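# Push cart through self-closing door into yellow bay

## Task

Move the utility cart through the self-closing door into the other room and park it in the yellow bay so that all four wheels sit inside the tape, none touching it. The case of copy paper must finish in the cart's top tray without any part overhanging its edges. The door must be closed at the end. Either or both robots may be used, but neither may tip over or be left leaning.

## Robot and tools

Robots: r1 and r2, two identical Hello Robot Stretch 4 units. Each has an omni-wheel base, a lift on a vertical mast, and one arm that telescopes forward and ends in a wrist (yaw, pitch, roll) and a two-finger gripper. About 1.6 m tall; the base rim is no more than 0.23 m from the base origin. Each robot has a single arm, so every command is written per robot.

Frames: base frame origin is on the floor under the base centre, x forward, y left, z up, metres. hand_pose is reported in this frame (a point between open fingertips; may be slightly wrong). The odometry frame is the base frame at scene start; base_odometry counts wheel turns only, so slip looks like travel. Heading is radians, left positive, -3.142 to 3.142. Each robot reports in its own frames; only images, lidar_m and wrist_depth_mm show where the robots are relative to each other.

move: one action. Keys r1 and r2 each hold that robot's part; a robot omitted gets nothing new. Always pass blocking: false (true or missing is refused); the call returns in about 0.5 s while motion continues. cameras picks images: r1_head_camera, r1_head_left_camera, r1_head_right_camera, r1_wrist_camera, same for r2, or all; omitted or null means all, [] means none.
Per robot:
- base: relative offsets from where the base last reported itself, not poses. translate_m (forward +, -2 to 2 m), strafe_m (left +, -2 to 2 m), rotate_rad (counter-clockwise +, -3.2 to 3.2). translate_m and strafe_m may be combined into one straight diagonal drive; rotate_rad must go alone.
- joints: absolute targets by name. lift_m 0 to 1.2 m; arm_m 0 to 0.55 m; wrist_yaw_rad -1.134 to 4.276 (0 ahead, + left, 3.14 folded back); wrist_pitch_rad -1.117 to 4.259 (0 level, 1.57 down); wrist_roll_rad -1.117 to 4.259 (+ clockwise seen from behind); gripper_m -0.038 to 0.141, fingertip gap in metres (error up to 0.015). Out-of-range joint targets are clipped and reported; other out-of-range values are refused.
- pace: slow, default, fast or max. speeds: per-joint top speed for wrist and lift/arm keys (not gripper_m).
- contact_limits: 0 to 1 per arm_m, lift_m, translate_m, strafe_m, rotate_rad, placed in the same action as that command; default 0.5. A base limit persists until the next action naming base.
- end_of_arm: "enable_torque" alone, to revive wrist/gripper motors that shut off.
All motions in an action start together. A new move overrides only the targets it names. No action lasts over 15 s; moves time out at 14 s. Above lift 0.2 the base is slowed, down to 0.3 m/s and 1 rad/s at 1.2.

wait: seconds 0 to 10, plus cameras; returns state and images, ending early when a commanded robot comes to rest. wait(0) shows an "earlier move" line.
stop: brakes all running motions on both robots; also re-brakes slack wheels. A "stop:" line says whether wheels hold.
zoom_image: camera name and region [x0, y0, x1, y1] in pixels from the top-left, at most 504 by 504, on that camera's latest image.
finished_scene: scene = current scene number; ends it irreversibly. The result must hold with no robot help.

Results: "move" line gives per robot done or its worst status. base_status/joint_status: moving, done, off_target (resting away, maybe still pushing), contact_stop (held back, goes slack), time_out (target dropped), limit_stop_at_own_body, limit_stop_at_tilt (lean over 6 degrees; lift, arm and wheels go slack), torque_fault. An unplanned stop, or a refused call, cancels the rest of that reply's move/wait/finished_scene calls. "as last shown" lists robots not commanded, whose lines repeat old values. on_its_own describes uncommanded behaviour; "held at" is a target. lidar_m: 12 distances in 30-degree sectors, 1st ahead, counter-clockwise (4th left, 7th behind, 10th right); "-" is nothing or nearer than 0.25 m; misses glass and thin legs. wrist_depth_mm: 7x7 grid, 100 to 2000 mm, "-" unknown. turned_by_wheels vs turned_by_imu differing by over about 0.1 rad over a move means a hit or slip. base_tilt in degrees (forward, right), about 3 degrees bias. motor_effort in percent with peak in brackets; servo_current in mA.

Gripping: command a gap more than 0.015 under the object width; about 0.06 under resists tugs. For bars or handles use -0.02 or lower. Readings do not prove a grasp; a rise in gripper servo_current after closing to 0.015 or more does.

Avoid: robots pressing into each other (including closing a gripper on the other's fingers) ends the scene; once bases touch, any further drive presses hard. Travel differs up to about 3 cm per metre between robots, so a shared load can tip one. Carrying over 1 kg with arm_m above 0.2 while driving, turning or stopping risks tipping, worse at fast/max. Strong steady pushes, high gripper and high contact limits also tip. For lifting loads keep lift_m limit at least 0.3 for 2 kg, 0.15 for 1 kg. Self-collision risk: gripper over the base with lift under about 0.2 (0.45 pointing down), tilted up and rolled, yaw+pitch under about -1.1, or folded wrist tilting/rolling. Don't drop the paper, slam the door or hit things hard. Loose objects may occasionally be nudged by the scene. Simulated time passes while you think.

Each tool is called after "Request:" as name([rows], argument=value, ...), one row to a line, values as JSON.

## Session

Request:
move()

Scene clock: 0.00 s.
r1.base_odometry: x=+0.000 y=+0.000 heading=+0.000
r1.turned_by_wheels: +0.000
r1.turned_by_imu: +0.000
r1.base_tilt: forward=-1.6 right=+1.3
r1.lidar_m: 1.92 2.25 3.81 1.93 0.97 0.84 0.83 0.93 0.77 0.76 0.93 1.59
r1.base_status: not commanded
r1.joint_positions: lift_m=+0.127 arm_m=+0.000 wrist_yaw_rad=+3.089 wrist_pitch_rad=+0.002 wrist_roll_rad=+0.000 gripper_m=+0.056
r1.joint_status: not commanded
r1.measured_speeds: all 0
r1.motor_effort: lift_m=+20 arm_m=-4 wheel_0=+0 wheel_1=+1 wheel_2=+1
r1.servo_current: wrist_yaw_rad=39 wrist_pitch_rad=46 wrist_roll_rad=65 gripper_m=39
r1.hand_pose: x=-0.1125 y=+0.1024 z=+0.3046 quat_wxyz=(+0.026, -0.001, +0.000, +1.000) (m; r1's base frame)
r1.wrist_depth_mm: 137 138 - - - - - / 113 139 - - - - - / 117 140 224 - - - - / 137 161 - - - - - / - - - - - - - / - - 191 - 187 - - / 842 759 750 788 788 732 768
r2.base_odometry: x=+0.000 y=+0.000 heading=+0.000
r2.turned_by_wheels: +0.000
r2.turned_by_imu: +0.000
r2.base_tilt: forward=-0.6 right=+0.1
r2.lidar_m: 2.02 1.45 1.40 1.49 2.01 2.22 2.34 3.17 1.60 3.62 2.59 2.46
r2.base_status: not commanded
r2.joint_positions: lift_m=+0.295 arm_m=+0.000 wrist_yaw_rad=+3.133 wrist_pitch_rad=+0.002 wrist_roll_rad=+0.000 gripper_m=+0.056
r2.joint_status: not commanded
r2.measured_speeds: all 0
r2.motor_effort: lift_m=+18 arm_m=-4 wheel_0=+0 wheel_1=-1 wheel_2=+0
r2.servo_current: wrist_yaw_rad=46 wrist_pitch_rad=39 wrist_roll_rad=46 gripper_m=59
r2.hand_pose: x=-0.1167 y=+0.0898 z=+0.4727 quat_wxyz=(+0.004, -0.001, +0.000, +1.000) (m; r2's base frame)
r2.wrist_depth_mm: - 140 - - - - - / - 126 150 - - - - / - 130 185 - - - - / 144 143 272 - - - - / 229 - - - - - - / 226 1576 196 1576 190 1618 1464 / 226 1060 1138 - - 1025 1060
pictures: r1_head_camera, r1_head_left_camera, r1_head_right_camera, r1_wrist_camera, r2_head_camera, r2_head_left_camera, r2_head_right_camera, r2_wrist_camera
Images, in order (width x height): r1_head_camera 420x560, r1_head_left_camera 420x672, r1_head_right_camera 420x672, r1_wrist_camera 616x392, r2_head_camera 420x560, r2_head_left_camera 420x672, r2_head_right_camera 420x672, r2_wrist_camera 616x392.

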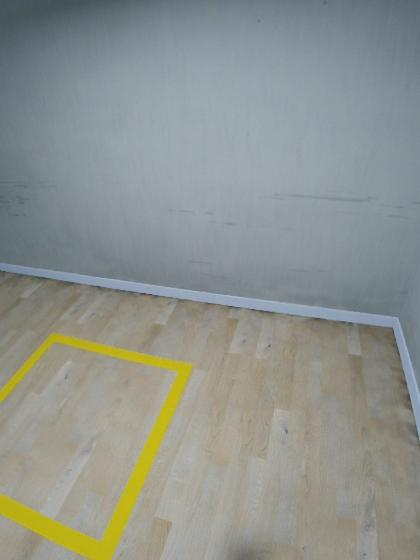

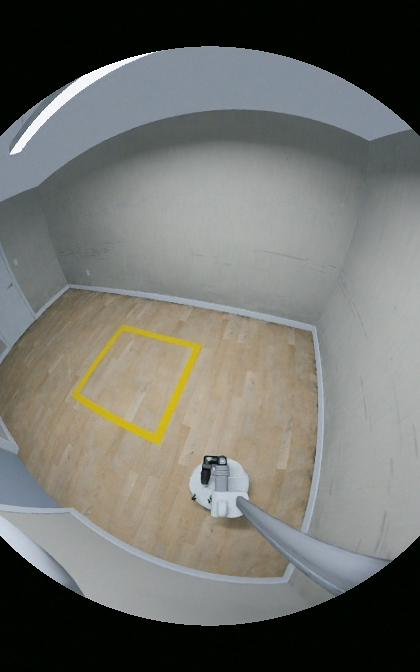

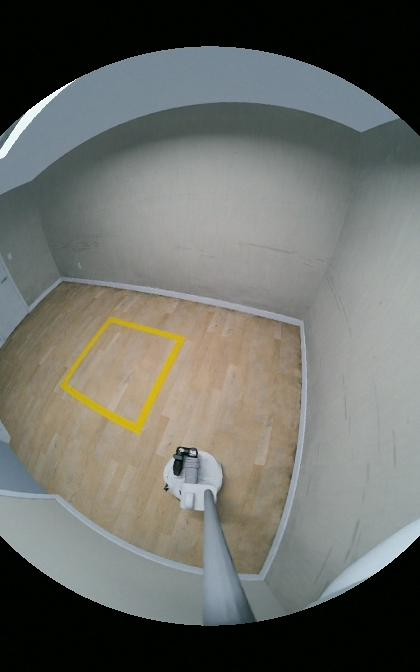

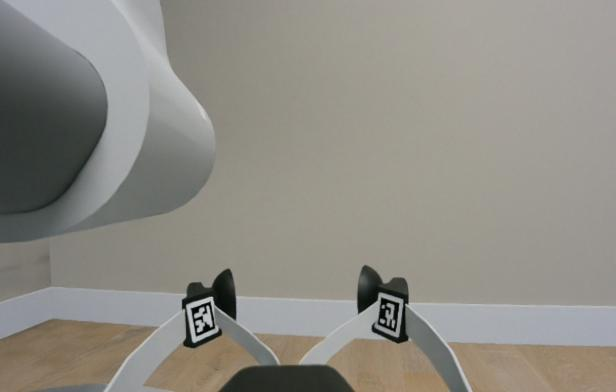

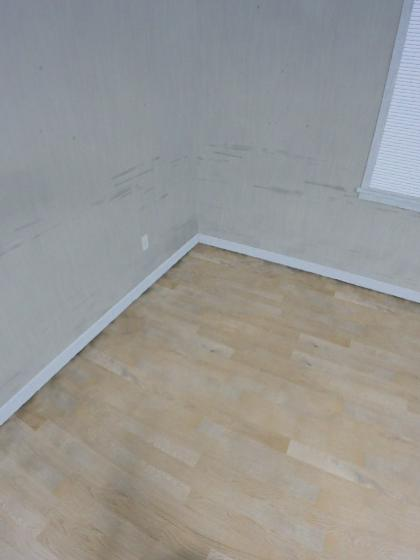

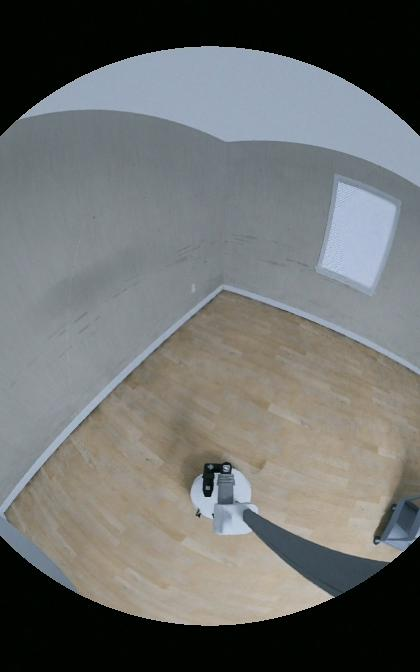

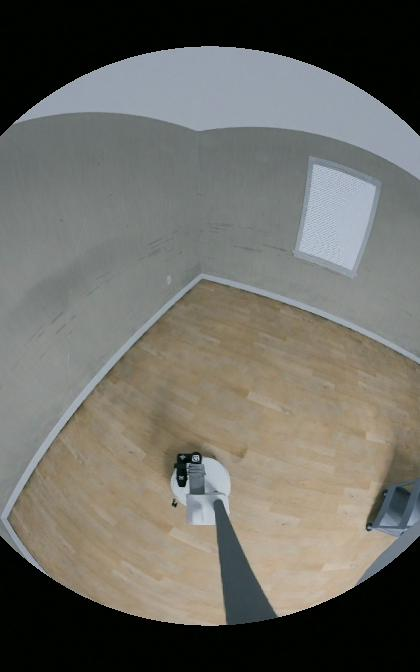

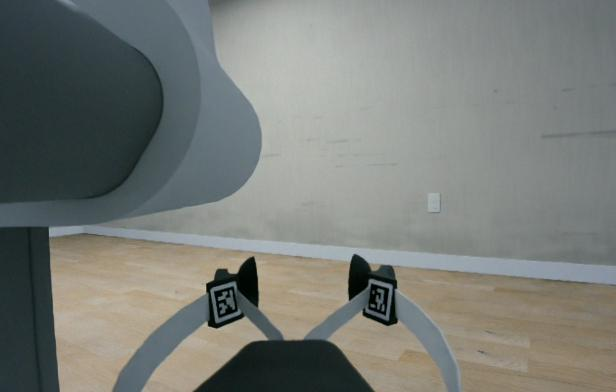

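Request:
move(r1={"base":{"rotate_rad":1.4}}, r2={"base":{"rotate_rad":-1.7}}, blocking=false, cameras=[])

Request:
wait(seconds=3)

Request:
wait(seconds=1)

Scene clock: 3.73 s.
move: r1 moving; r2 moving
r1.base_odometry: x=+0.000 y=+0.000 heading=+0.252
r1.turned_by_wheels: +0.252
r1.turned_by_imu: +0.252
r1.base_tilt: forward=-1.6 right=+1.2
r1.lidar_m: 1.98 2.71 3.66 1.25 0.89 0.80 0.87 0.80 0.77 0.82 1.11 1.92
r1.base_status: rotate_rad moving
r1.joint_positions: lift_m=+0.127 arm_m=+0.000 wrist_yaw_rad=+3.089 wrist_pitch_rad=+0.002 wrist_roll_rad=+0.000 gripper_m=+0.056
r1.joint_status: not commanded
r1.measured_speeds: translate_m=-0.001 strafe_m=-0.001 rotate_rad=+0.980 lift_m=+0.000 arm_m=+0.000 wrist_yaw_rad=+0.000 wrist_pitch_rad=+0.000 wrist_roll_rad=+0.000
r1.motor_effort: lift_m=+20(20) arm_m=-4(4) wheel_0=-8(9) wheel_1=-6(9) wheel_2=-7(7)
r1.servo_current: wrist_yaw_rad=59(59) wrist_pitch_rad=39(46) wrist_roll_rad=46(59) gripper_m=39(39)
r1.hand_pose: x=-0.1125 y=+0.1024 z=+0.3046 quat_wxyz=(+0.026, -0.001, +0.000, +1.000) (m; r1's base frame)
r1.wrist_depth_mm: 136 138 - - - - - / 113 139 - - - - - / 114 140 226 - - - - / 137 160 - - - - - / - - - - - - - / - 1060 190 - 187 - - / 778 750 750 798 750 699 732
r2.base_odometry: x=+0.000 y=+0.000 heading=-0.252
r2.turned_by_wheels: -0.252
r2.turned_by_imu: -0.244
r2.base_tilt: forward=-0.7 right=+0.1
r2.lidar_m: 2.52 1.62 1.40 1.40 1.67 2.23 2.24 2.64 1.59 1.63 2.93 2.49
r2.base_status: rotate_rad moving
r2.joint_positions: lift_m=+0.295 arm_m=+0.000 wrist_yaw_rad=+3.133 wrist_pitch_rad=+0.002 wrist_roll_rad=+0.000 gripper_m=+0.056
r2.joint_status: not commanded
r2.measured_speeds: translate_m=+0.000 strafe_m=+0.000 rotate_rad=-0.974 lift_m=+0.000 arm_m=+0.000 wrist_yaw_rad=+0.000 wrist_pitch_rad=+0.000 wrist_roll_rad=+0.000
r2.motor_effort: lift_m=+18(18) arm_m=-4(4) wheel_0=+8(9) wheel_1=+8(10) wheel_2=+9(11)
r2.servo_current: wrist_yaw_rad=33(52) wrist_pitch_rad=39(46) wrist_roll_rad=52(52) gripper_m=39(59)
r2.hand_pose: x=-0.1167 y=+0.0898 z=+0.4727 quat_wxyz=(+0.004, -0.001, +0.000, +1.000) (m; r2's base frame)
r2.wrist_depth_mm: - 141 - - - - - / - 127 150 - - - - / - 130 184 - - - - / 144 143 272 - - - - / 229 - - - - - - / 227 1576 196 1576 190 1661 1464 / 226 1060 1138 - - 1060 1060
pictures: none
No camera images: "cameras" was empty.

Scene clock: 5.20 s.
earlier move: r1 done; r2 moving
r1.base_odometry: x=+0.000 y=+0.000 heading=+1.399
r1.turned_by_wheels: +1.148
r1.turned_by_imu: +1.154
r1.base_tilt: forward=-1.6 right=+1.3
r1.lidar_m: 2.67 1.14 0.86 0.83 0.91 0.79 0.77 0.83 1.23 1.94 2.05 2.99
r1.base_status: done
r1.joint_positions: lift_m=+0.127 arm_m=+0.000 wrist_yaw_rad=+3.089 wrist_pitch_rad=+0.002 wrist_roll_rad=+0.000 gripper_m=+0.056
r1.joint_status: not commanded
r1.measured_speeds: all 0
r1.motor_effort: lift_m=+20(20) arm_m=-4(4) wheel_0=-3(10) wheel_1=-2(9) wheel_2=-1(8)
r1.servo_current: wrist_yaw_rad=52(65) wrist_pitch_rad=39(52) wrist_roll_rad=46(65) gripper_m=39(46)
r1.hand_pose: x=-0.1125 y=+0.1024 z=+0.3046 quat_wxyz=(+0.026, -0.001, +0.000, +1.000) (m; r1's base frame)
r1.wrist_depth_mm: 136 139 - - - - - / 113 139 - - - - - / 118 140 229 - - - - / 137 162 - - - - - / - - - - - - - / - - 190 - 188 - - / 788 707 759 143 759 778 809
r2.base_odometry: x=+0.000 y=+0.000 heading=-1.699
r2.turned_by_wheels: -1.448
r2.turned_by_imu: -1.409
r2.base_tilt: forward=-0.7 right=+0.0
r2.lidar_m: 1.72 2.75 2.47 2.32 1.53 1.39 1.44 1.84 2.22 2.25 2.82 1.62
r2.base_status: rotate_rad moving
r2.joint_positions: lift_m=+0.295 arm_m=+0.000 wrist_yaw_rad=+3.133 wrist_pitch_rad=+0.002 wrist_roll_rad=+0.000 gripper_m=+0.056
r2.joint_status: not commanded
r2.measured_speeds: all 0
r2.motor_effort: lift_m=+18(18) arm_m=-4(4) wheel_0=+4(11) wheel_1=+4(11) wheel_2=+5(11)
r2.servo_current: wrist_yaw_rad=39(59) wrist_pitch_rad=39(46) wrist_roll_rad=52(52) gripper_m=46(59)
r2.hand_pose: x=-0.1167 y=+0.0898 z=+0.4727 quat_wxyz=(+0.004, -0.001, +0.000, +1.000) (m; r2's base frame)
r2.wrist_depth_mm: - 141 - - - - - / - 126 141 - - - - / - 129 185 - - - - / 144 143 206 - - - - / 229 - - - - - - / 228 1576 195 1336 190 - - / 226 1060 1138 - - 1060 1060
wait: 1.47 of 3 s (r1 has come to rest)
pictures: r1_head_camera, r1_head_left_camera, r1_head_right_camera, r1_wrist_camera, r2_head_camera, r2_head_left_camera, r2_head_right_camera, r2_wrist_camera
Images, in order (width x height): r1_head_camera 420x560, r1_head_left_camera 420x672, r1_head_right_camera 420x672, r1_wrist_camera 616x392, r2_head_camera 420x560, r2_head_left_camera 420x672, r2_head_right_camera 420x672, r2_wrist_camera 616x392.

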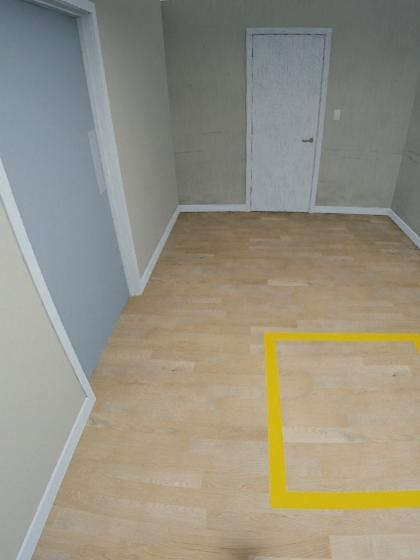

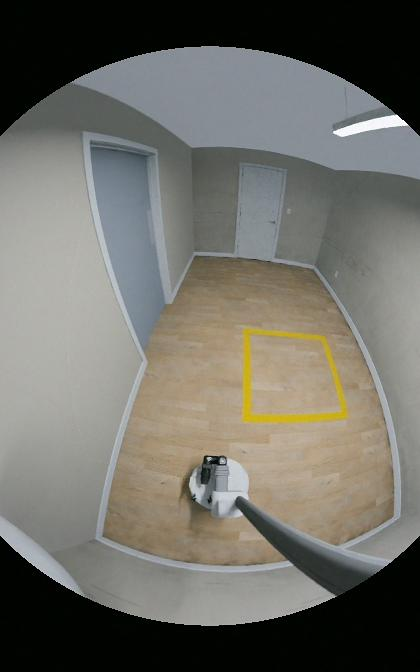

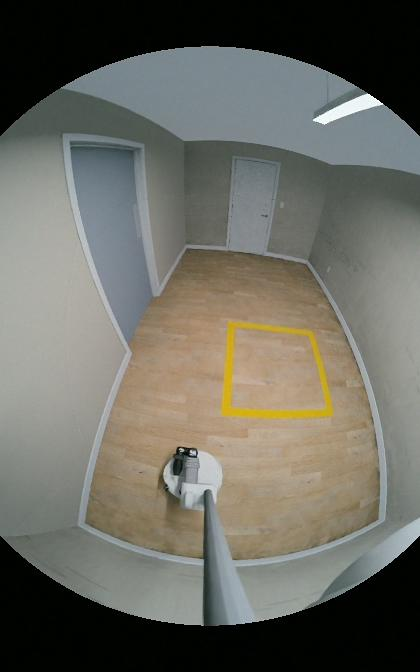

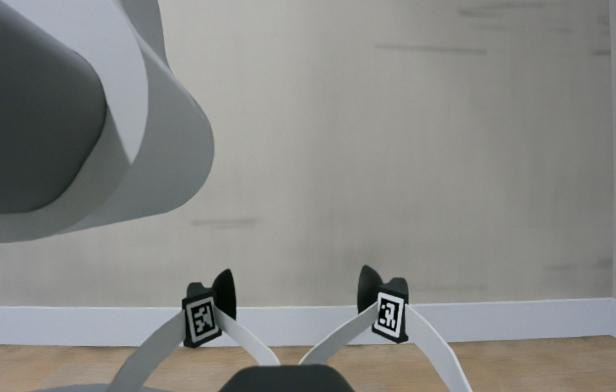

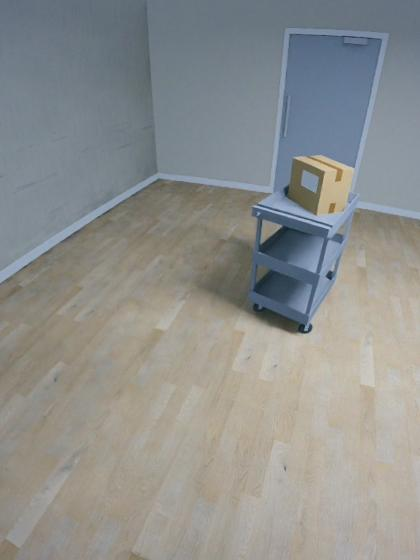

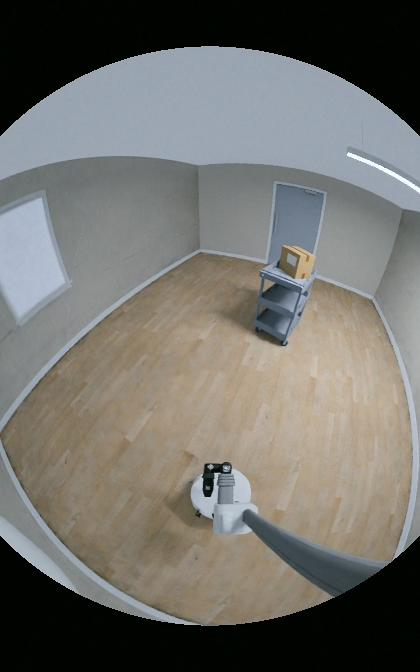

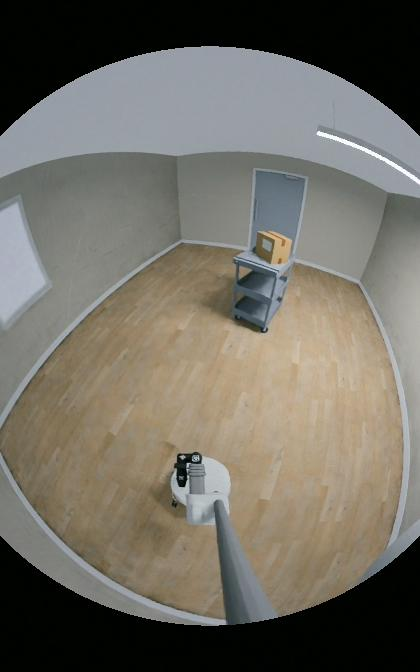

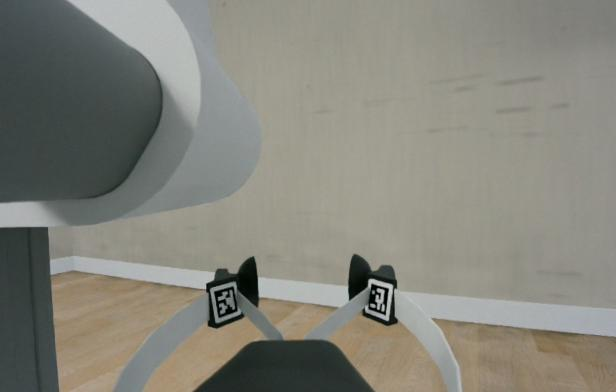

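Scene clock: 5.37 s.
earlier move: r2 done
r1.base_odometry: x=+0.000 y=+0.000 heading=+1.399
r1.turned_by_wheels: +0.000
r1.turned_by_imu: +0.000
r1.base_tilt: forward=-1.6 right=+1.3
r1.lidar_m: 2.66 1.13 0.88 0.83 0.90 0.80 0.76 0.83 1.23 1.93 2.04 2.99
r1.base_status: done
r1.joint_positions: lift_m=+0.127 arm_m=+0.000 wrist_yaw_rad=+3.089 wrist_pitch_rad=+0.002 wrist_roll_rad=+0.000 gripper_m=+0.056
r1.joint_status: not commanded
r1.measured_speeds: all 0
r1.motor_effort: lift_m=+20(20) arm_m=-4(4) wheel_0=-3(10) wheel_1=-2(9) wheel_2=-2(8)
r1.servo_current: wrist_yaw_rad=52(65) wrist_pitch_rad=39(52) wrist_roll_rad=39(65) gripper_m=39(46)
r1.hand_pose: x=-0.1125 y=+0.1024 z=+0.3046 quat_wxyz=(+0.026, -0.001, +0.000, +1.000) (m; r1's base frame)
r1.wrist_depth_mm: 136 138 - - - - - / 113 139 - - - - - / 118 139 229 - - - - / 137 162 - - - - - / - - - - - - - / - - 190 - 187 - - / 788 707 750 143 741 778 809
r2.base_odometry: x=+0.000 y=+0.000 heading=-1.699
r2.turned_by_wheels: +0.000
r2.turned_by_imu: +0.000
r2.base_tilt: forward=-0.7 right=+0.1
r2.lidar_m: 1.71 2.72 2.49 2.28 1.55 1.40 1.44 1.82 2.23 2.27 2.89 1.58
r2.base_status: done
r2.joint_positions: lift_m=+0.295 arm_m=+0.000 wrist_yaw_rad=+3.133 wrist_pitch_rad=+0.002 wrist_roll_rad=+0.000 gripper_m=+0.056
r2.joint_status: not commanded
r2.measured_speeds: all 0
r2.motor_effort: lift_m=+18(18) arm_m=-3(4) wheel_0=+3(11) wheel_1=+4(11) wheel_2=+4(11)
r2.servo_current: wrist_yaw_rad=46(59) wrist_pitch_rad=46(46) wrist_roll_rad=39(52) gripper_m=52(59)
r2.hand_pose: x=-0.1167 y=+0.0898 z=+0.4727 quat_wxyz=(+0.004, -0.001, +0.000, +1.000) (m; r2's base frame)
r2.wrist_depth_mm: - 140 - - - - - / - 126 141 - - - - / - 130 185 - - - - / 144 143 207 - - - - / 230 - - - - - - / 228 1576 194 1308 190 - - / 226 1060 1118 - - 1042 1060
wait: 0.17 of 1 s (r2 has come to rest)
pictures: r1_head_camera, r1_head_left_camera, r1_head_right_camera, r1_wrist_camera, r2_head_camera, r2_head_left_camera, r2_head_right_camera, r2_wrist_camera
Images, in order (width x height): r1_head_camera 420x560, r1_head_left_camera 420x672, r1_head_right_camera 420x672, r1_wrist_camera 616x392, r2_head_camera 420x560, r2_head_left_camera 420x672, r2_head_right_camera 420x672, r2_wrist_camera 616x392.

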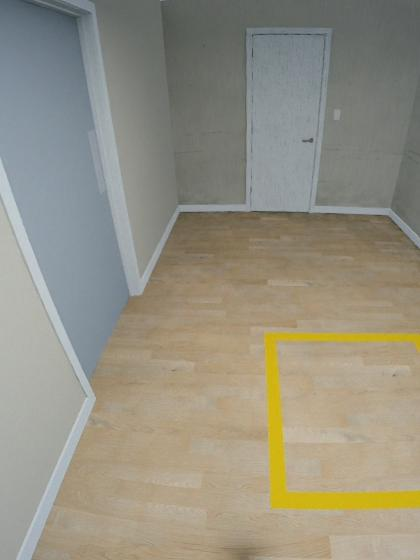

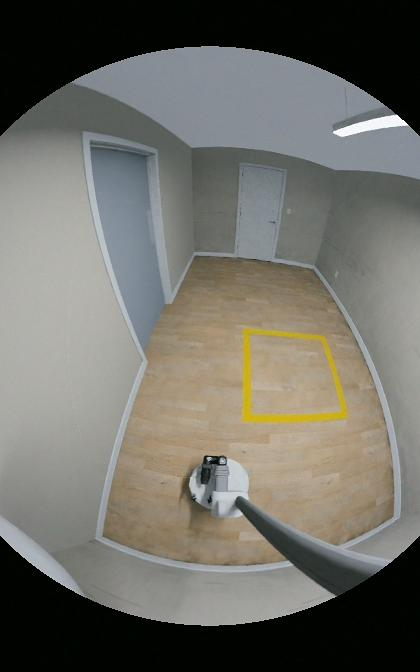

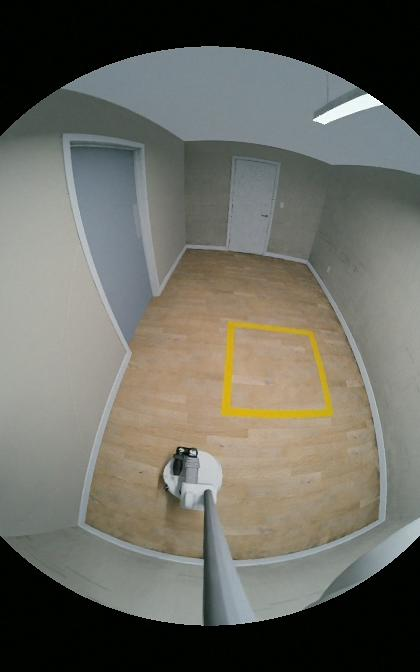

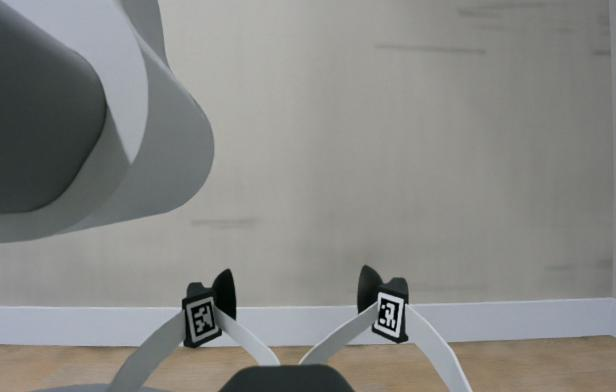

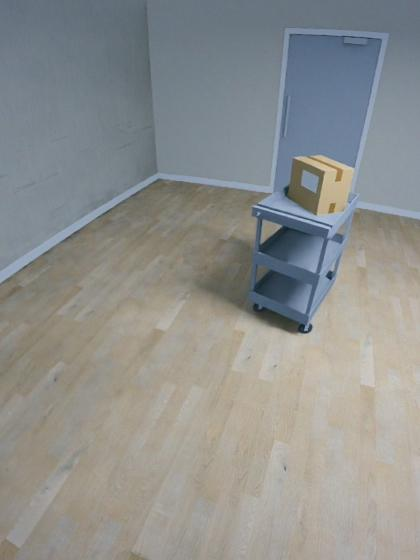

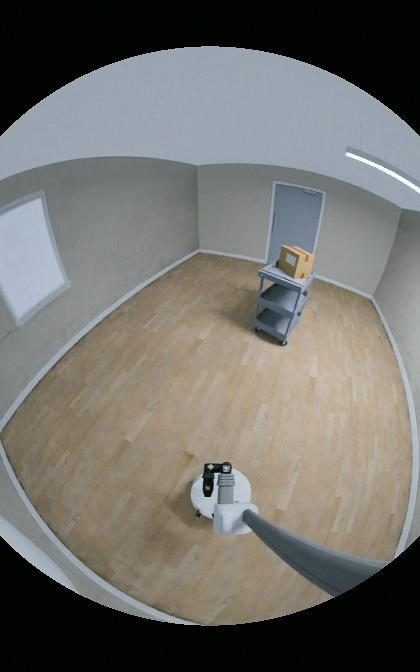

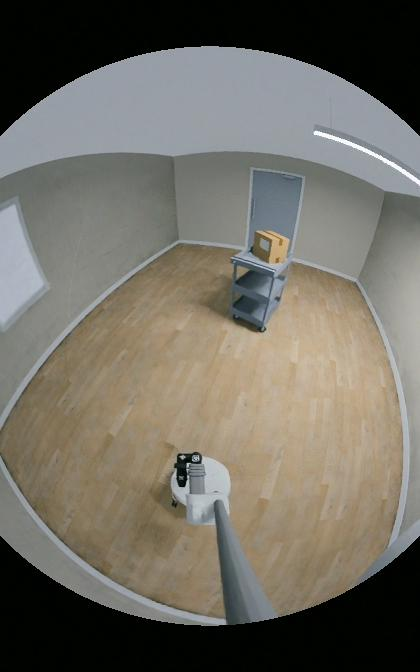

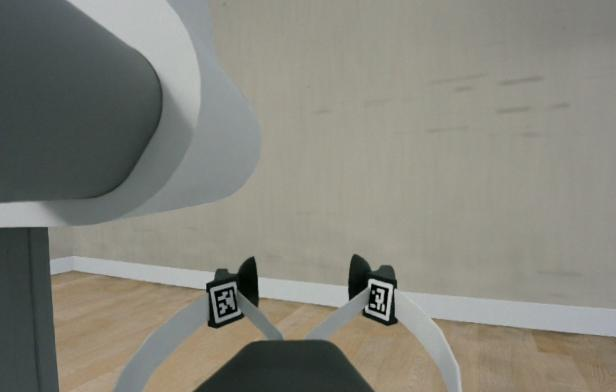

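Request:
zoom_image(camera="r2_head_camera", region=[210, 10, 410, 350])

Request:
zoom_image(camera="r1_head_left_camera", region=[60, 120, 300, 450])

Request:
zoom_image(camera="r2_head_left_camera", region=[180, 160, 390, 360])

Scaled by 1.482 from the camera's 420x560 image, which has a finer 1200x1600 frame.

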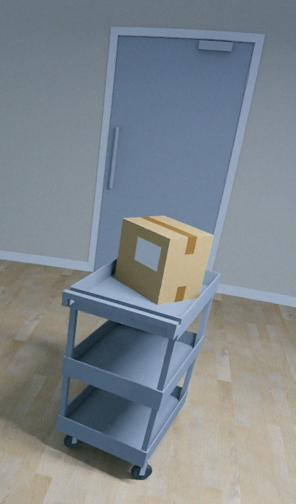

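Scaled by 1.527 from the camera's 420x672 image, which has a finer 600x960 frame.

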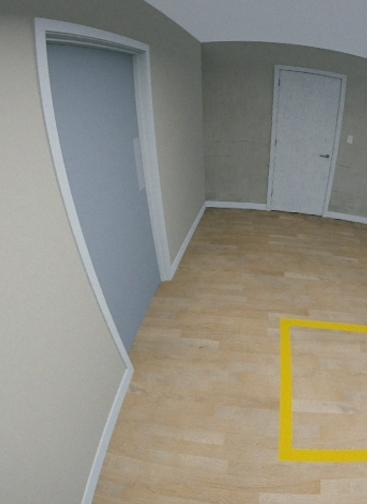

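Scaled by 2.400 from the camera's 420x672 image, which has a finer 600x960 frame.

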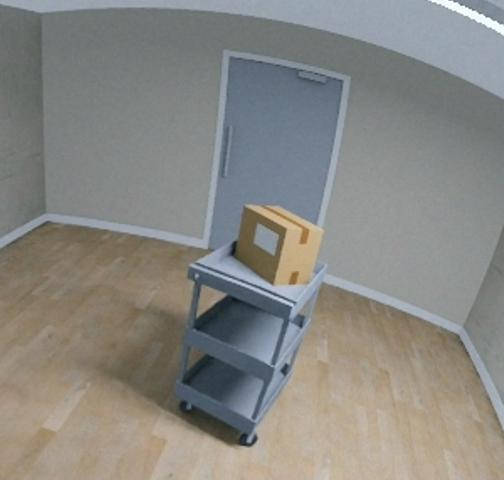

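Request:
move(r2={"base":{"rotate_rad":-0.35},"joints":{"lift_m":0.8,"wrist_yaw_rad":0}}, r1={"base":{"translate_m":0.6},"joints":{"lift_m":0.8,"wrist_yaw_rad":0}}, blocking=false, cameras=[])

Request:
wait(seconds=2, cameras=[])

Request:
wait(seconds=2)

Scene clock: 44.83 s.
move: r1 moving; r2 moving
r1.base_odometry: x=+0.005 y=+0.031 heading=+1.400
r1.turned_by_wheels: +0.000
r1.turned_by_imu: +0.000
r1.base_tilt: forward=-1.6 right=+1.2
r1.lidar_m: 2.62 1.12 0.87 0.84 0.89 0.84 0.82 0.88 1.28 1.93 2.04 2.97
r1.base_status: translate_m moving
r1.joint_positions: lift_m=+0.164 arm_m=+0.000 wrist_yaw_rad=+2.503 wrist_pitch_rad=+0.002 wrist_roll_rad=+0.000 gripper_m=+0.056
r1.joint_status: lift_m moving; wrist_yaw_rad moving
r1.measured_speeds: translate_m=+0.120 strafe_m=-0.001 rotate_rad=-0.001 lift_m=+0.146 arm_m=+0.000 wrist_yaw_rad=-1.819 wrist_pitch_rad=+0.000 wrist_roll_rad=+0.000
r1.motor_effort: lift_m=+28(28) arm_m=-4(4) wheel_0=+7(8) wheel_1=+4(7) wheel_2=-8(9)
r1.servo_current: wrist_yaw_rad=85(117) wrist_pitch_rad=39(46) wrist_roll_rad=26(65) gripper_m=39(46)
r1.hand_pose: x=-0.0085 y=+0.2421 z=+0.3421 quat_wxyz=(+0.314, -0.001, +0.000, +0.949) (m; r1's base frame)
r1.wrist_depth_mm: - - - - - - - / - - - - - - - / - - - - - - - / - - - - - - - / - - - - - - - / - - 190 - 187 - - / - 163 820 878 854 131 -
r2.base_odometry: x=+0.000 y=+0.000 heading=-1.938
r2.turned_by_wheels: -0.239
r2.turned_by_imu: -0.231
r2.base_tilt: forward=-0.7 right=+0.1
r2.lidar_m: 1.60 3.13 2.52 2.48 1.75 1.43 1.41 1.56 2.24 2.22 2.46 2.16
r2.base_status: rotate_rad moving
r2.joint_positions: lift_m=+0.333 arm_m=+0.000 wrist_yaw_rad=+2.570 wrist_pitch_rad=+0.002 wrist_roll_rad=+0.000 gripper_m=+0.056
r2.joint_status: lift_m moving; wrist_yaw_rad moving
r2.measured_speeds: translate_m=-0.001 strafe_m=+0.001 rotate_rad=-0.703 lift_m=+0.146 arm_m=+0.000 wrist_yaw_rad=-1.746 wrist_pitch_rad=+0.000 wrist_roll_rad=+0.000
r2.motor_effort: lift_m=+22(26) arm_m=-3(4) wheel_0=+5(10) wheel_1=+6(9) wheel_2=+7(11)
r2.servo_current: wrist_yaw_rad=117(124) wrist_pitch_rad=33(46) wrist_roll_rad=46(52) gripper_m=52(52)
r2.hand_pose: x=-0.0242 y=+0.2296 z=+0.5104 quat_wxyz=(+0.282, -0.001, +0.000, +0.959) (m; r2's base frame)
r2.wrist_depth_mm: - - - - - - - / - - - - - - - / 244 - - - - - - / - - - - - - - / - - - - - - - / - - 190 171 190 1537 1537 / 1182 1138 1205 - - 1098 1118
pictures: none
No camera images: "cameras" was empty.

Scene clock: 46.83 s.
earlier move: r1 moving; r2 moving
r1.base_odometry: x=+0.092 y=+0.531 heading=+1.400
r1.turned_by_wheels: +0.000
r1.turned_by_imu: +0.000
r1.base_tilt: forward=-1.6 right=+1.3
r1.lidar_m: 2.55 1.21 0.85 0.80 0.87 1.28 1.30 1.40 2.04 1.96 2.09 3.03
r1.base_status: translate_m moving
r1.joint_positions: lift_m=+0.717 arm_m=+0.000 wrist_yaw_rad=+0.003 wrist_pitch_rad=+0.002 wrist_roll_rad=+0.000 gripper_m=+0.056
r1.joint_status: lift_m moving; wrist_yaw_rad moving
r1.measured_speeds: translate_m=+0.178 strafe_m=+0.000 rotate_rad=+0.002 lift_m=+0.227 arm_m=+0.000 wrist_yaw_rad=+0.000 wrist_pitch_rad=+0.000 wrist_roll_rad=+0.000
r1.motor_effort: lift_m=+26(29) arm_m=-4(4) wheel_0=+4(9) wheel_1=+4(8) wheel_2=-1(11)
r1.servo_current: wrist_yaw_rad=33(124) wrist_pitch_rad=39(52) wrist_roll_rad=52(65) gripper_m=39(52)
r1.hand_pose: x=+0.4596 y=-0.0866 z=+0.8950 quat_wxyz=(+1.000, +0.000, +0.001, +0.001) (m; r1's base frame)
r1.wrist_depth_mm: 1366 - - - - - - / 1366 - - - - - - / 1336 - - - - - - / 1397 - - - - - - / 1366 - - - - - - / 1336 1397 194 - 187 - - / 1366 163 1921 153 - 1921 -
r2.base_odometry: x=+0.000 y=+0.000 heading=-2.048
r2.turned_by_wheels: -0.111
r2.turned_by_imu: -0.107
r2.base_tilt: forward=-0.7 right=+0.0
r2.lidar_m: 1.56 3.42 2.54 2.49 1.91 1.45 1.41 1.52 2.13 2.22 2.36 3.41
r2.base_status: done
r2.joint_positions: lift_m=+0.795 arm_m=+0.000 wrist_yaw_rad=+0.003 wrist_pitch_rad=+0.002 wrist_roll_rad=+0.000 gripper_m=+0.056
r2.joint_status: lift_m moving; wrist_yaw_rad moving
r2.measured_speeds: translate_m=+0.000 strafe_m=+0.000 rotate_rad=+0.000 lift_m=+0.059 arm_m=+0.000 wrist_yaw_rad=+0.000 wrist_pitch_rad=+0.000 wrist_roll_rad=+0.000
r2.motor_effort: lift_m=+20(26) arm_m=-4(4) wheel_0=+5(10) wheel_1=+2(9) wheel_2=+5(11)
r2.servo_current: wrist_yaw_rad=46(156) wrist_pitch_rad=33(46) wrist_roll_rad=52(59) gripper_m=46(52)
r2.hand_pose: x=+0.4596 y=-0.0866 z=+0.9726 quat_wxyz=(+1.000, +0.000, +0.001, +0.001) (m; r2's base frame)
r2.wrist_depth_mm: - - - - - - - / - - - - - - - / - - - - - - - / - - - 1756 - - - / - - - - - - - / - - 196 171 190 - - / - - - - - - -
wait: 2.00 s; no rest
pictures: none
No camera images: "cameras" was empty.

Scene clock: 47.30 s.
earlier move: r1 moving; r2 done
r1.base_odometry: x=+0.101 y=+0.585 heading=+1.400
r1.turned_by_wheels: +0.000
r1.turned_by_imu: +0.000
r1.base_tilt: forward=-1.6 right=+1.3
r1.lidar_m: 2.54 1.19 0.82 0.79 0.84 1.26 1.36 1.46 2.06 1.98 2.10 3.04
r1.base_status: translate_m moving
r1.joint_positions: lift_m=+0.788 arm_m=+0.000 wrist_yaw_rad=+0.003 wrist_pitch_rad=+0.002 wrist_roll_rad=+0.000 gripper_m=+0.056
r1.joint_status: lift_m moving; wrist_yaw_rad moving
r1.measured_speeds: translate_m=+0.061 strafe_m=+0.000 rotate_rad=+0.002 lift_m=+0.087 arm_m=+0.000 wrist_yaw_rad=+0.000 wrist_pitch_rad=+0.000 wrist_roll_rad=+0.000
r1.motor_effort: lift_m=+25(29) arm_m=-4(4) wheel_0=+0(9) wheel_1=+1(8) wheel_2=+0(11)
r1.servo_current: wrist_yaw_rad=65(124) wrist_pitch_rad=39(52) wrist_roll_rad=39(65) gripper_m=33(52)
r1.hand_pose: x=+0.4596 y=-0.0866 z=+0.9659 quat_wxyz=(+1.000, +0.000, +0.001, +0.001) (m; r1's base frame)
r1.wrist_depth_mm: 1308 - - - - - - / 1308 - - - - - - / 1308 - - - - - - / 1308 - - - - - - / 1336 - - - - - - / 1308 - 193 - 187 - - / 1308 151 - 153 - - -
r2.base_odometry: x=+0.000 y=+0.000 heading=-2.048
r2.turned_by_wheels: +0.000
r2.turned_by_imu: +0.000
r2.base_tilt: forward=-0.7 right=+0.1
r2.lidar_m: 1.61 3.42 2.54 2.47 1.90 1.45 1.40 1.50 2.16 2.23 2.37 3.38
r2.base_status: done
r2.joint_positions: lift_m=+0.800 arm_m=+0.000 wrist_yaw_rad=+0.003 wrist_pitch_rad=+0.002 wrist_roll_rad=+0.000 gripper_m=+0.056
r2.joint_status: all done
r2.measured_speeds: all 0
r2.motor_effort: lift_m=+21(26) arm_m=-4(4) wheel_0=+5(10) wheel_1=+2(9) wheel_2=+5(11)
r2.servo_current: wrist_yaw_rad=52(156) wrist_pitch_rad=46(46) wrist_roll_rad=39(59) gripper_m=52(52)
r2.hand_pose: x=+0.4596 y=-0.0866 z=+0.9775 quat_wxyz=(+1.000, +0.000, +0.001, +0.001) (m; r2's base frame)
r2.wrist_depth_mm: - - - - - - - / - - - - - - - / - - - - - - - / - - - 1808 - - - / - - - - - - - / - - 196 171 190 - - / - - - - - - -
wait: 0.47 of 2 s (r2 has come to rest)
pictures: r1_head_camera, r1_head_left_camera, r1_head_right_camera, r1_wrist_camera, r2_head_camera, r2_head_left_camera, r2_head_right_camera, r2_wrist_camera
Images, in order (width x height): r1_head_camera 420x560, r1_head_left_camera 420x672, r1_head_right_camera 420x672, r1_wrist_camera 616x392, r2_head_camera 420x560, r2_head_left_camera 420x672, r2_head_right_camera 420x672, r2_wrist_camera 616x392.

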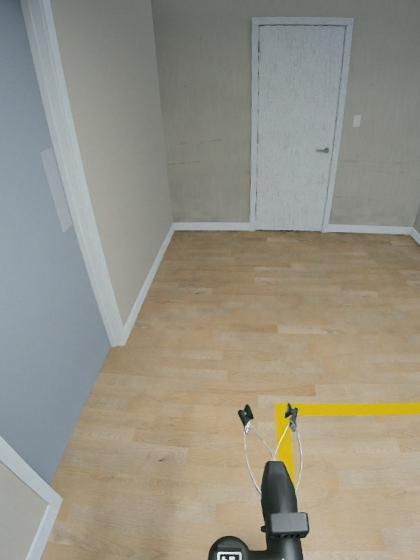

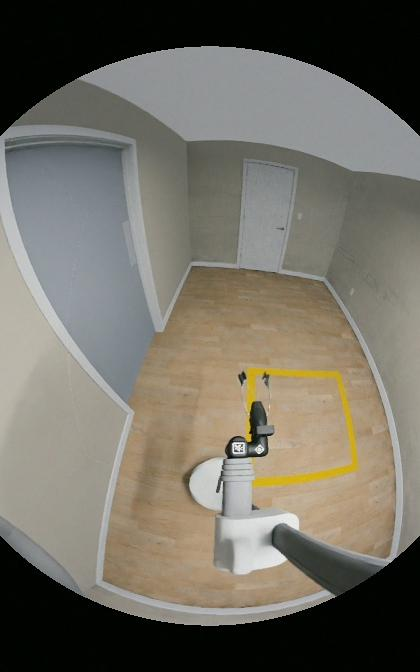

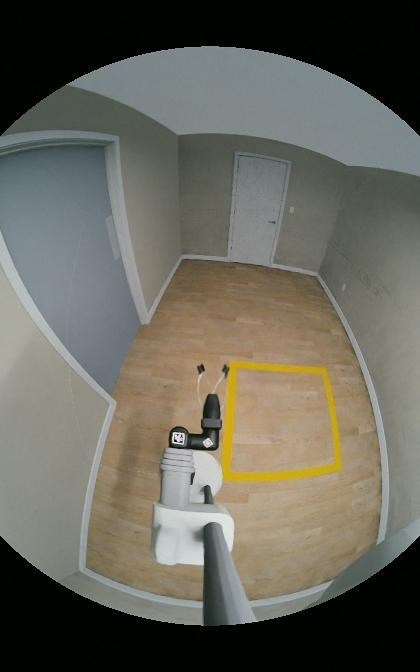

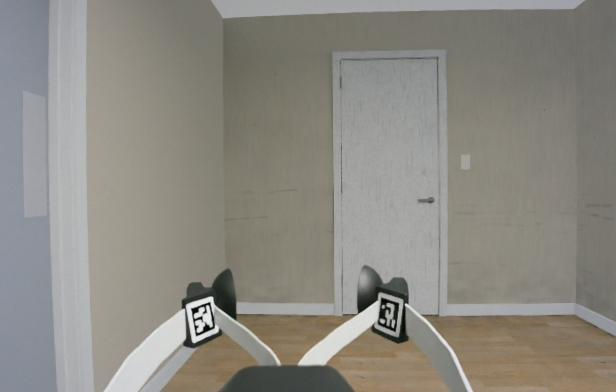

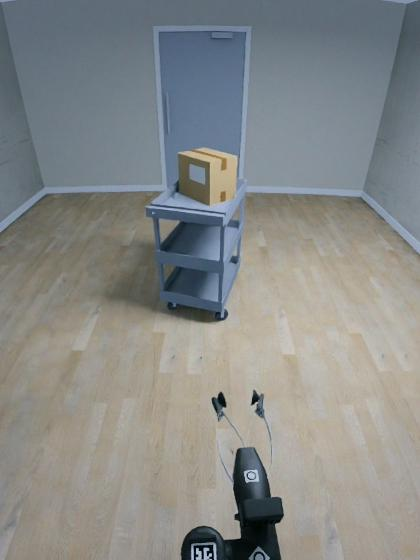

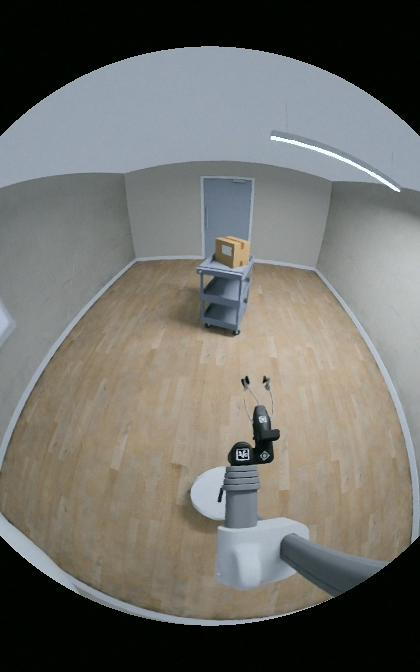

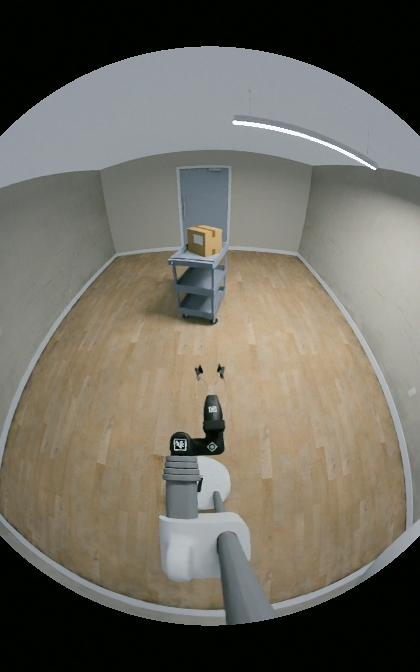

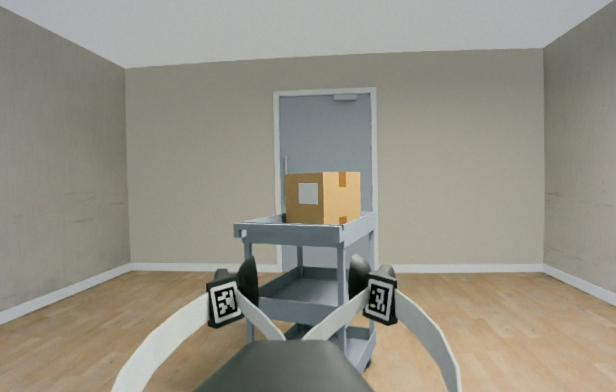

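Request:
move(r2={"base":{"translate_m":2.0,"strafe_m":-1.0},"joints":{"lift_m":0.9},"pace":"fast"}, r1={"base":{"rotate_rad":1.57}}, blocking=false, cameras=[])

Request:
wait(seconds=3, cameras=["r1_head_left_camera","r1_head_camera"])

Request:
wait(seconds=8, cameras=["r2_head_camera","r2_head_left_camera","r2_wrist_camera"])

Scene clock: 78.93 s.
earlier move: r1 done
move: r1 moving; r2 moving
r1.base_odometry: x=+0.102 y=+0.591 heading=+1.651
r1.turned_by_wheels: +0.251
r1.turned_by_imu: +0.252
r1.base_tilt: forward=-1.6 right=+1.3
r1.lidar_m: 1.62 0.89 0.79 0.81 0.98 1.36 1.38 1.69 1.97 1.99 2.39 3.31
r1.base_status: rotate_rad moving
r1.joint_positions: lift_m=+0.799 arm_m=+0.000 wrist_yaw_rad=+0.002 wrist_pitch_rad=+0.002 wrist_roll_rad=+0.000 gripper_m=+0.056
r1.joint_status: all done
r1.measured_speeds: translate_m=+0.000 strafe_m=+0.001 rotate_rad=+0.971 lift_m=+0.000 arm_m=+0.000 wrist_yaw_rad=+0.000 wrist_pitch_rad=+0.000 wrist_roll_rad=+0.000
r1.motor_effort: lift_m=+25(25) arm_m=-4(4) wheel_0=-6(8) wheel_1=-9(9) wheel_2=-6(9)
r1.servo_current: wrist_yaw_rad=52(65) wrist_pitch_rad=46(46) wrist_roll_rad=59(59) gripper_m=46(46)
r1.hand_pose: x=+0.4595 y=-0.0867 z=+0.9771 quat_wxyz=(+1.000, +0.000, +0.001, +0.001) (m; r1's base frame)
r1.wrist_depth_mm: - 1430 - - - - - / - 1397 - - - - - / - 1366 - - - - - / - 1366 - - - - - / - 1464 - - - - - / - 1397 193 - 187 - - / - 152 182 153 - - -
r2.base_odometry: x=-0.040 y=-0.029 heading=-2.048
r2.turned_by_wheels: +0.000
r2.turned_by_imu: +0.001
r2.base_tilt: forward=-0.7 right=+0.0
r2.lidar_m: 1.56 3.43 2.57 2.49 1.95 1.47 1.45 1.55 2.23 2.20 2.34 3.37
r2.base_status: translate_m moving; strafe_m moving
r2.joint_positions: lift_m=+0.861 arm_m=+0.000 wrist_yaw_rad=+0.003 wrist_pitch_rad=+0.002 wrist_roll_rad=+0.000 gripper_m=+0.056
r2.joint_status: lift_m moving
r2.measured_speeds: translate_m=+0.169 strafe_m=-0.085 rotate_rad=+0.004 lift_m=+0.206 arm_m=+0.000 wrist_yaw_rad=+0.000 wrist_pitch_rad=+0.000 wrist_roll_rad=+0.000
r2.motor_effort: lift_m=+22(25) arm_m=-4(4) wheel_0=+13(14) wheel_1=+4(6) wheel_2=-13(14)
r2.servo_current: wrist_yaw_rad=52(52) wrist_pitch_rad=33(46) wrist_roll_rad=46(59) gripper_m=59(59)
r2.hand_pose: x=+0.4596 y=-0.0866 z=+1.0392 quat_wxyz=(+1.000, +0.000, +0.001, +0.001) (m; r2's base frame)
r2.wrist_depth_mm: - - - - - - - / - - - - - - - / - - - - - - - / - - - 1756 - - - / - - - 1756 - - - / - - 196 1430 190 - - / - - - - - - -
pictures: none
No camera images: "cameras" was empty.

Scene clock: 80.50 s.
earlier move: r1 done; r2 moving
r1.base_odometry: x=+0.102 y=+0.591 heading=+2.969
r1.turned_by_wheels: +1.318
r1.turned_by_imu: +1.325
r1.base_tilt: forward=-1.6 right=+1.3
r1.lidar_m: 0.80 0.86 1.25 1.35 1.47 2.02 1.96 2.11 3.03 2.62 1.23 0.82
r1.base_status: done
r1.joint_positions: lift_m=+0.800 arm_m=+0.000 wrist_yaw_rad=+0.002 wrist_pitch_rad=+0.002 wrist_roll_rad=+0.000 gripper_m=+0.056
r1.joint_status: all done
r1.measured_speeds: all 0
r1.motor_effort: lift_m=+25(25) arm_m=-4(4) wheel_0=-3(10) wheel_1=-2(9) wheel_2=+0(9)
r1.servo_current: wrist_yaw_rad=52(72) wrist_pitch_rad=52(52) wrist_roll_rad=52(78) gripper_m=39(52)
r1.hand_pose: x=+0.4595 y=-0.0867 z=+0.9771 quat_wxyz=(+1.000, +0.000, +0.001, +0.001) (m; r1's base frame)
r1.wrist_depth_mm: - - - - - - - / - - - - - - 564 / - - - - - - 564 / - - - - - - 564 / - - - - - - 559 / - - 190 - 188 - 569 / - 140 - 137 - - -
r2.base_odometry: x=-0.504 y=-0.367 heading=-2.048
r2.turned_by_wheels: +0.000
r2.turned_by_imu: +0.001
r2.base_tilt: forward=-0.6 right=+0.1
r2.lidar_m: 1.06 1.15 2.84 2.73 2.67 2.06 1.99 2.13 2.02 1.97 2.10 2.97
r2.base_status: translate_m moving; strafe_m moving
r2.joint_positions: lift_m=+0.900 arm_m=+0.000 wrist_yaw_rad=+0.003 wrist_pitch_rad=+0.002 wrist_roll_rad=+0.000 gripper_m=+0.056
r2.joint_status: all done
r2.measured_speeds: translate_m=+0.358 strafe_m=-0.180 rotate_rad=-0.001 lift_m=+0.000 arm_m=+0.000 wrist_yaw_rad=+0.000 wrist_pitch_rad=+0.000 wrist_roll_rad=+0.000
r2.motor_effort: lift_m=+21(25) arm_m=-3(4) wheel_0=+9(16) wheel_1=+5(7) wheel_2=-10(16)
r2.servo_current: wrist_yaw_rad=33(59) wrist_pitch_rad=39(46) wrist_roll_rad=46(59) gripper_m=46(59)
r2.hand_pose: x=+0.4596 y=-0.0866 z=+1.0775 quat_wxyz=(+1.000, +0.000, +0.001, +0.001) (m; r2's base frame)
r2.wrist_depth_mm: - - - - - - - / - - - - - - - / - - - - - - - / - - - - - - - / - - 1255 - - - - / - - 189 - 190 - - / - 1042 - - - - -
wait: 1.57 of 3 s (r1 has come to rest)
pictures: r1_head_camera, r1_head_left_camera
Images, in order (width x height): r1_head_camera 420x560, r1_head_left_camera 420x672.

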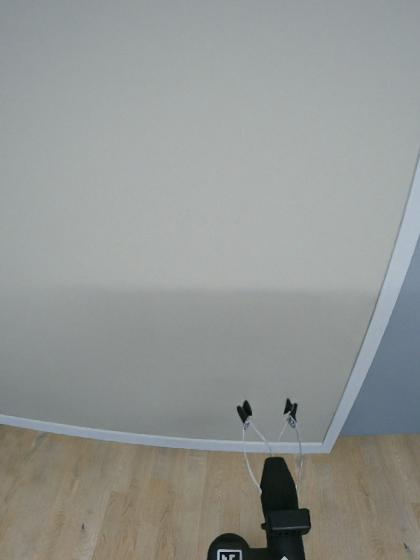

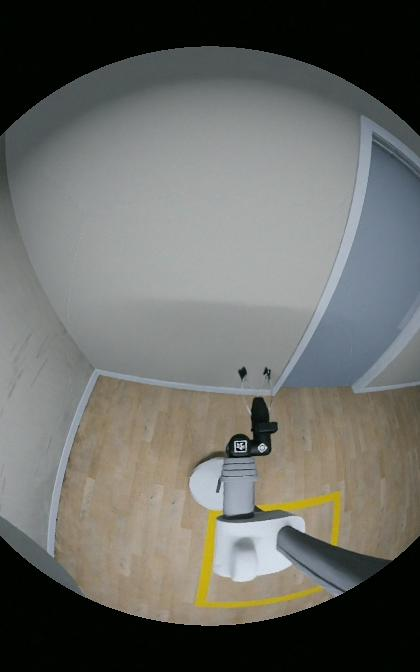

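Scene clock: 85.33 s.
earlier move: r2 done
r1.base_odometry: x=+0.102 y=+0.591 heading=+2.969
r1.turned_by_wheels: +0.000
r1.turned_by_imu: +0.000
r1.base_tilt: forward=-1.6 right=+1.3
r1.lidar_m: 0.81 0.85 1.23 1.36 1.47 2.01 1.97 2.12 3.01 2.63 1.21 0.83
r1.base_status: done
r1.joint_positions: lift_m=+0.800 arm_m=+0.000 wrist_yaw_rad=+0.002 wrist_pitch_rad=+0.002 wrist_roll_rad=+0.000 gripper_m=+0.056
r1.joint_status: all done
r1.measured_speeds: all 0
r1.motor_effort: lift_m=+25(25) arm_m=-4(4) wheel_0=-3(10) wheel_1=-2(9) wheel_2=+0(9)
r1.servo_current: wrist_yaw_rad=46(72) wrist_pitch_rad=39(52) wrist_roll_rad=46(78) gripper_m=39(52)
r1.hand_pose: x=+0.4595 y=-0.0867 z=+0.9771 quat_wxyz=(+1.000, +0.000, +0.001, +0.001) (m; r1's base frame)
r1.wrist_depth_mm: - - - - - - - / - - - - - - 554 / - - - - - - 564 / - - - - - - 559 / - - - - - - 554 / - - 190 - 187 - 564 / - 141 - 136 - - -
r2.base_odometry: x=-1.807 y=-1.317 heading=-2.048
r2.turned_by_wheels: +0.000
r2.turned_by_imu: +0.003
r2.base_tilt: forward=-0.7 right=+0.1
r2.lidar_m: 2.34 2.50 0.65 0.65 0.81 3.56 3.50 1.83 1.38 1.34 1.45 2.08
r2.base_status: done
r2.joint_positions: lift_m=+0.900 arm_m=+0.000 wrist_yaw_rad=+0.003 wrist_pitch_rad=+0.002 wrist_roll_rad=+0.000 gripper_m=+0.056
r2.joint_status: all done
r2.measured_speeds: all 0
r2.motor_effort: lift_m=+21(25) arm_m=-4(4) wheel_0=+0(16) wheel_1=+5(7) wheel_2=+0(16)
r2.servo_current: wrist_yaw_rad=46(59) wrist_pitch_rad=39(46) wrist_roll_rad=52(65) gripper_m=46(59)
r2.hand_pose: x=+0.4596 y=-0.0866 z=+1.0775 quat_wxyz=(+1.000, +0.000, +0.001, +0.001) (m; r2's base frame)
r2.wrist_depth_mm: - - - - - - - / - - - - - - - / - - - - - - - / - - - - - - - / - - - - - - - / - - 196 - 191 - - / - - - - - - -
wait: 4.83 of 8 s (r2 has come to rest)
pictures: r2_head_camera, r2_head_left_camera, r2_wrist_camera
Images, in order (width x height): r2_head_camera 420x560, r2_head_left_camera 420x672, r2_wrist_camera 616x392.

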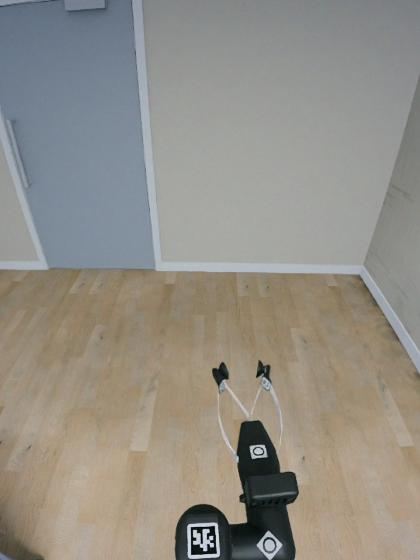

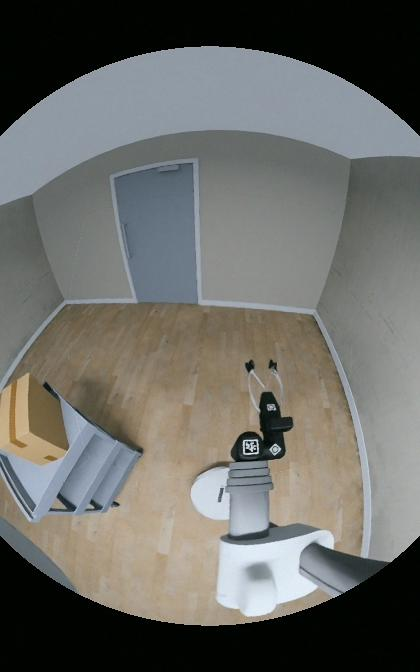

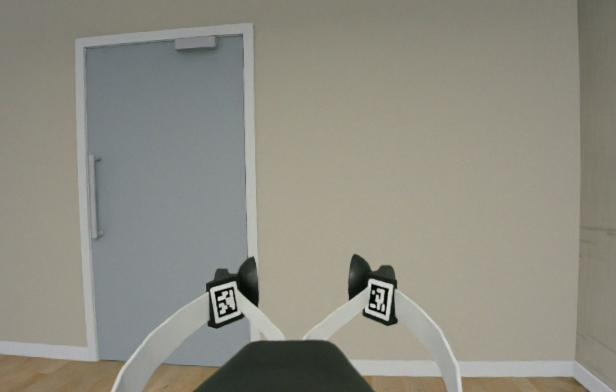

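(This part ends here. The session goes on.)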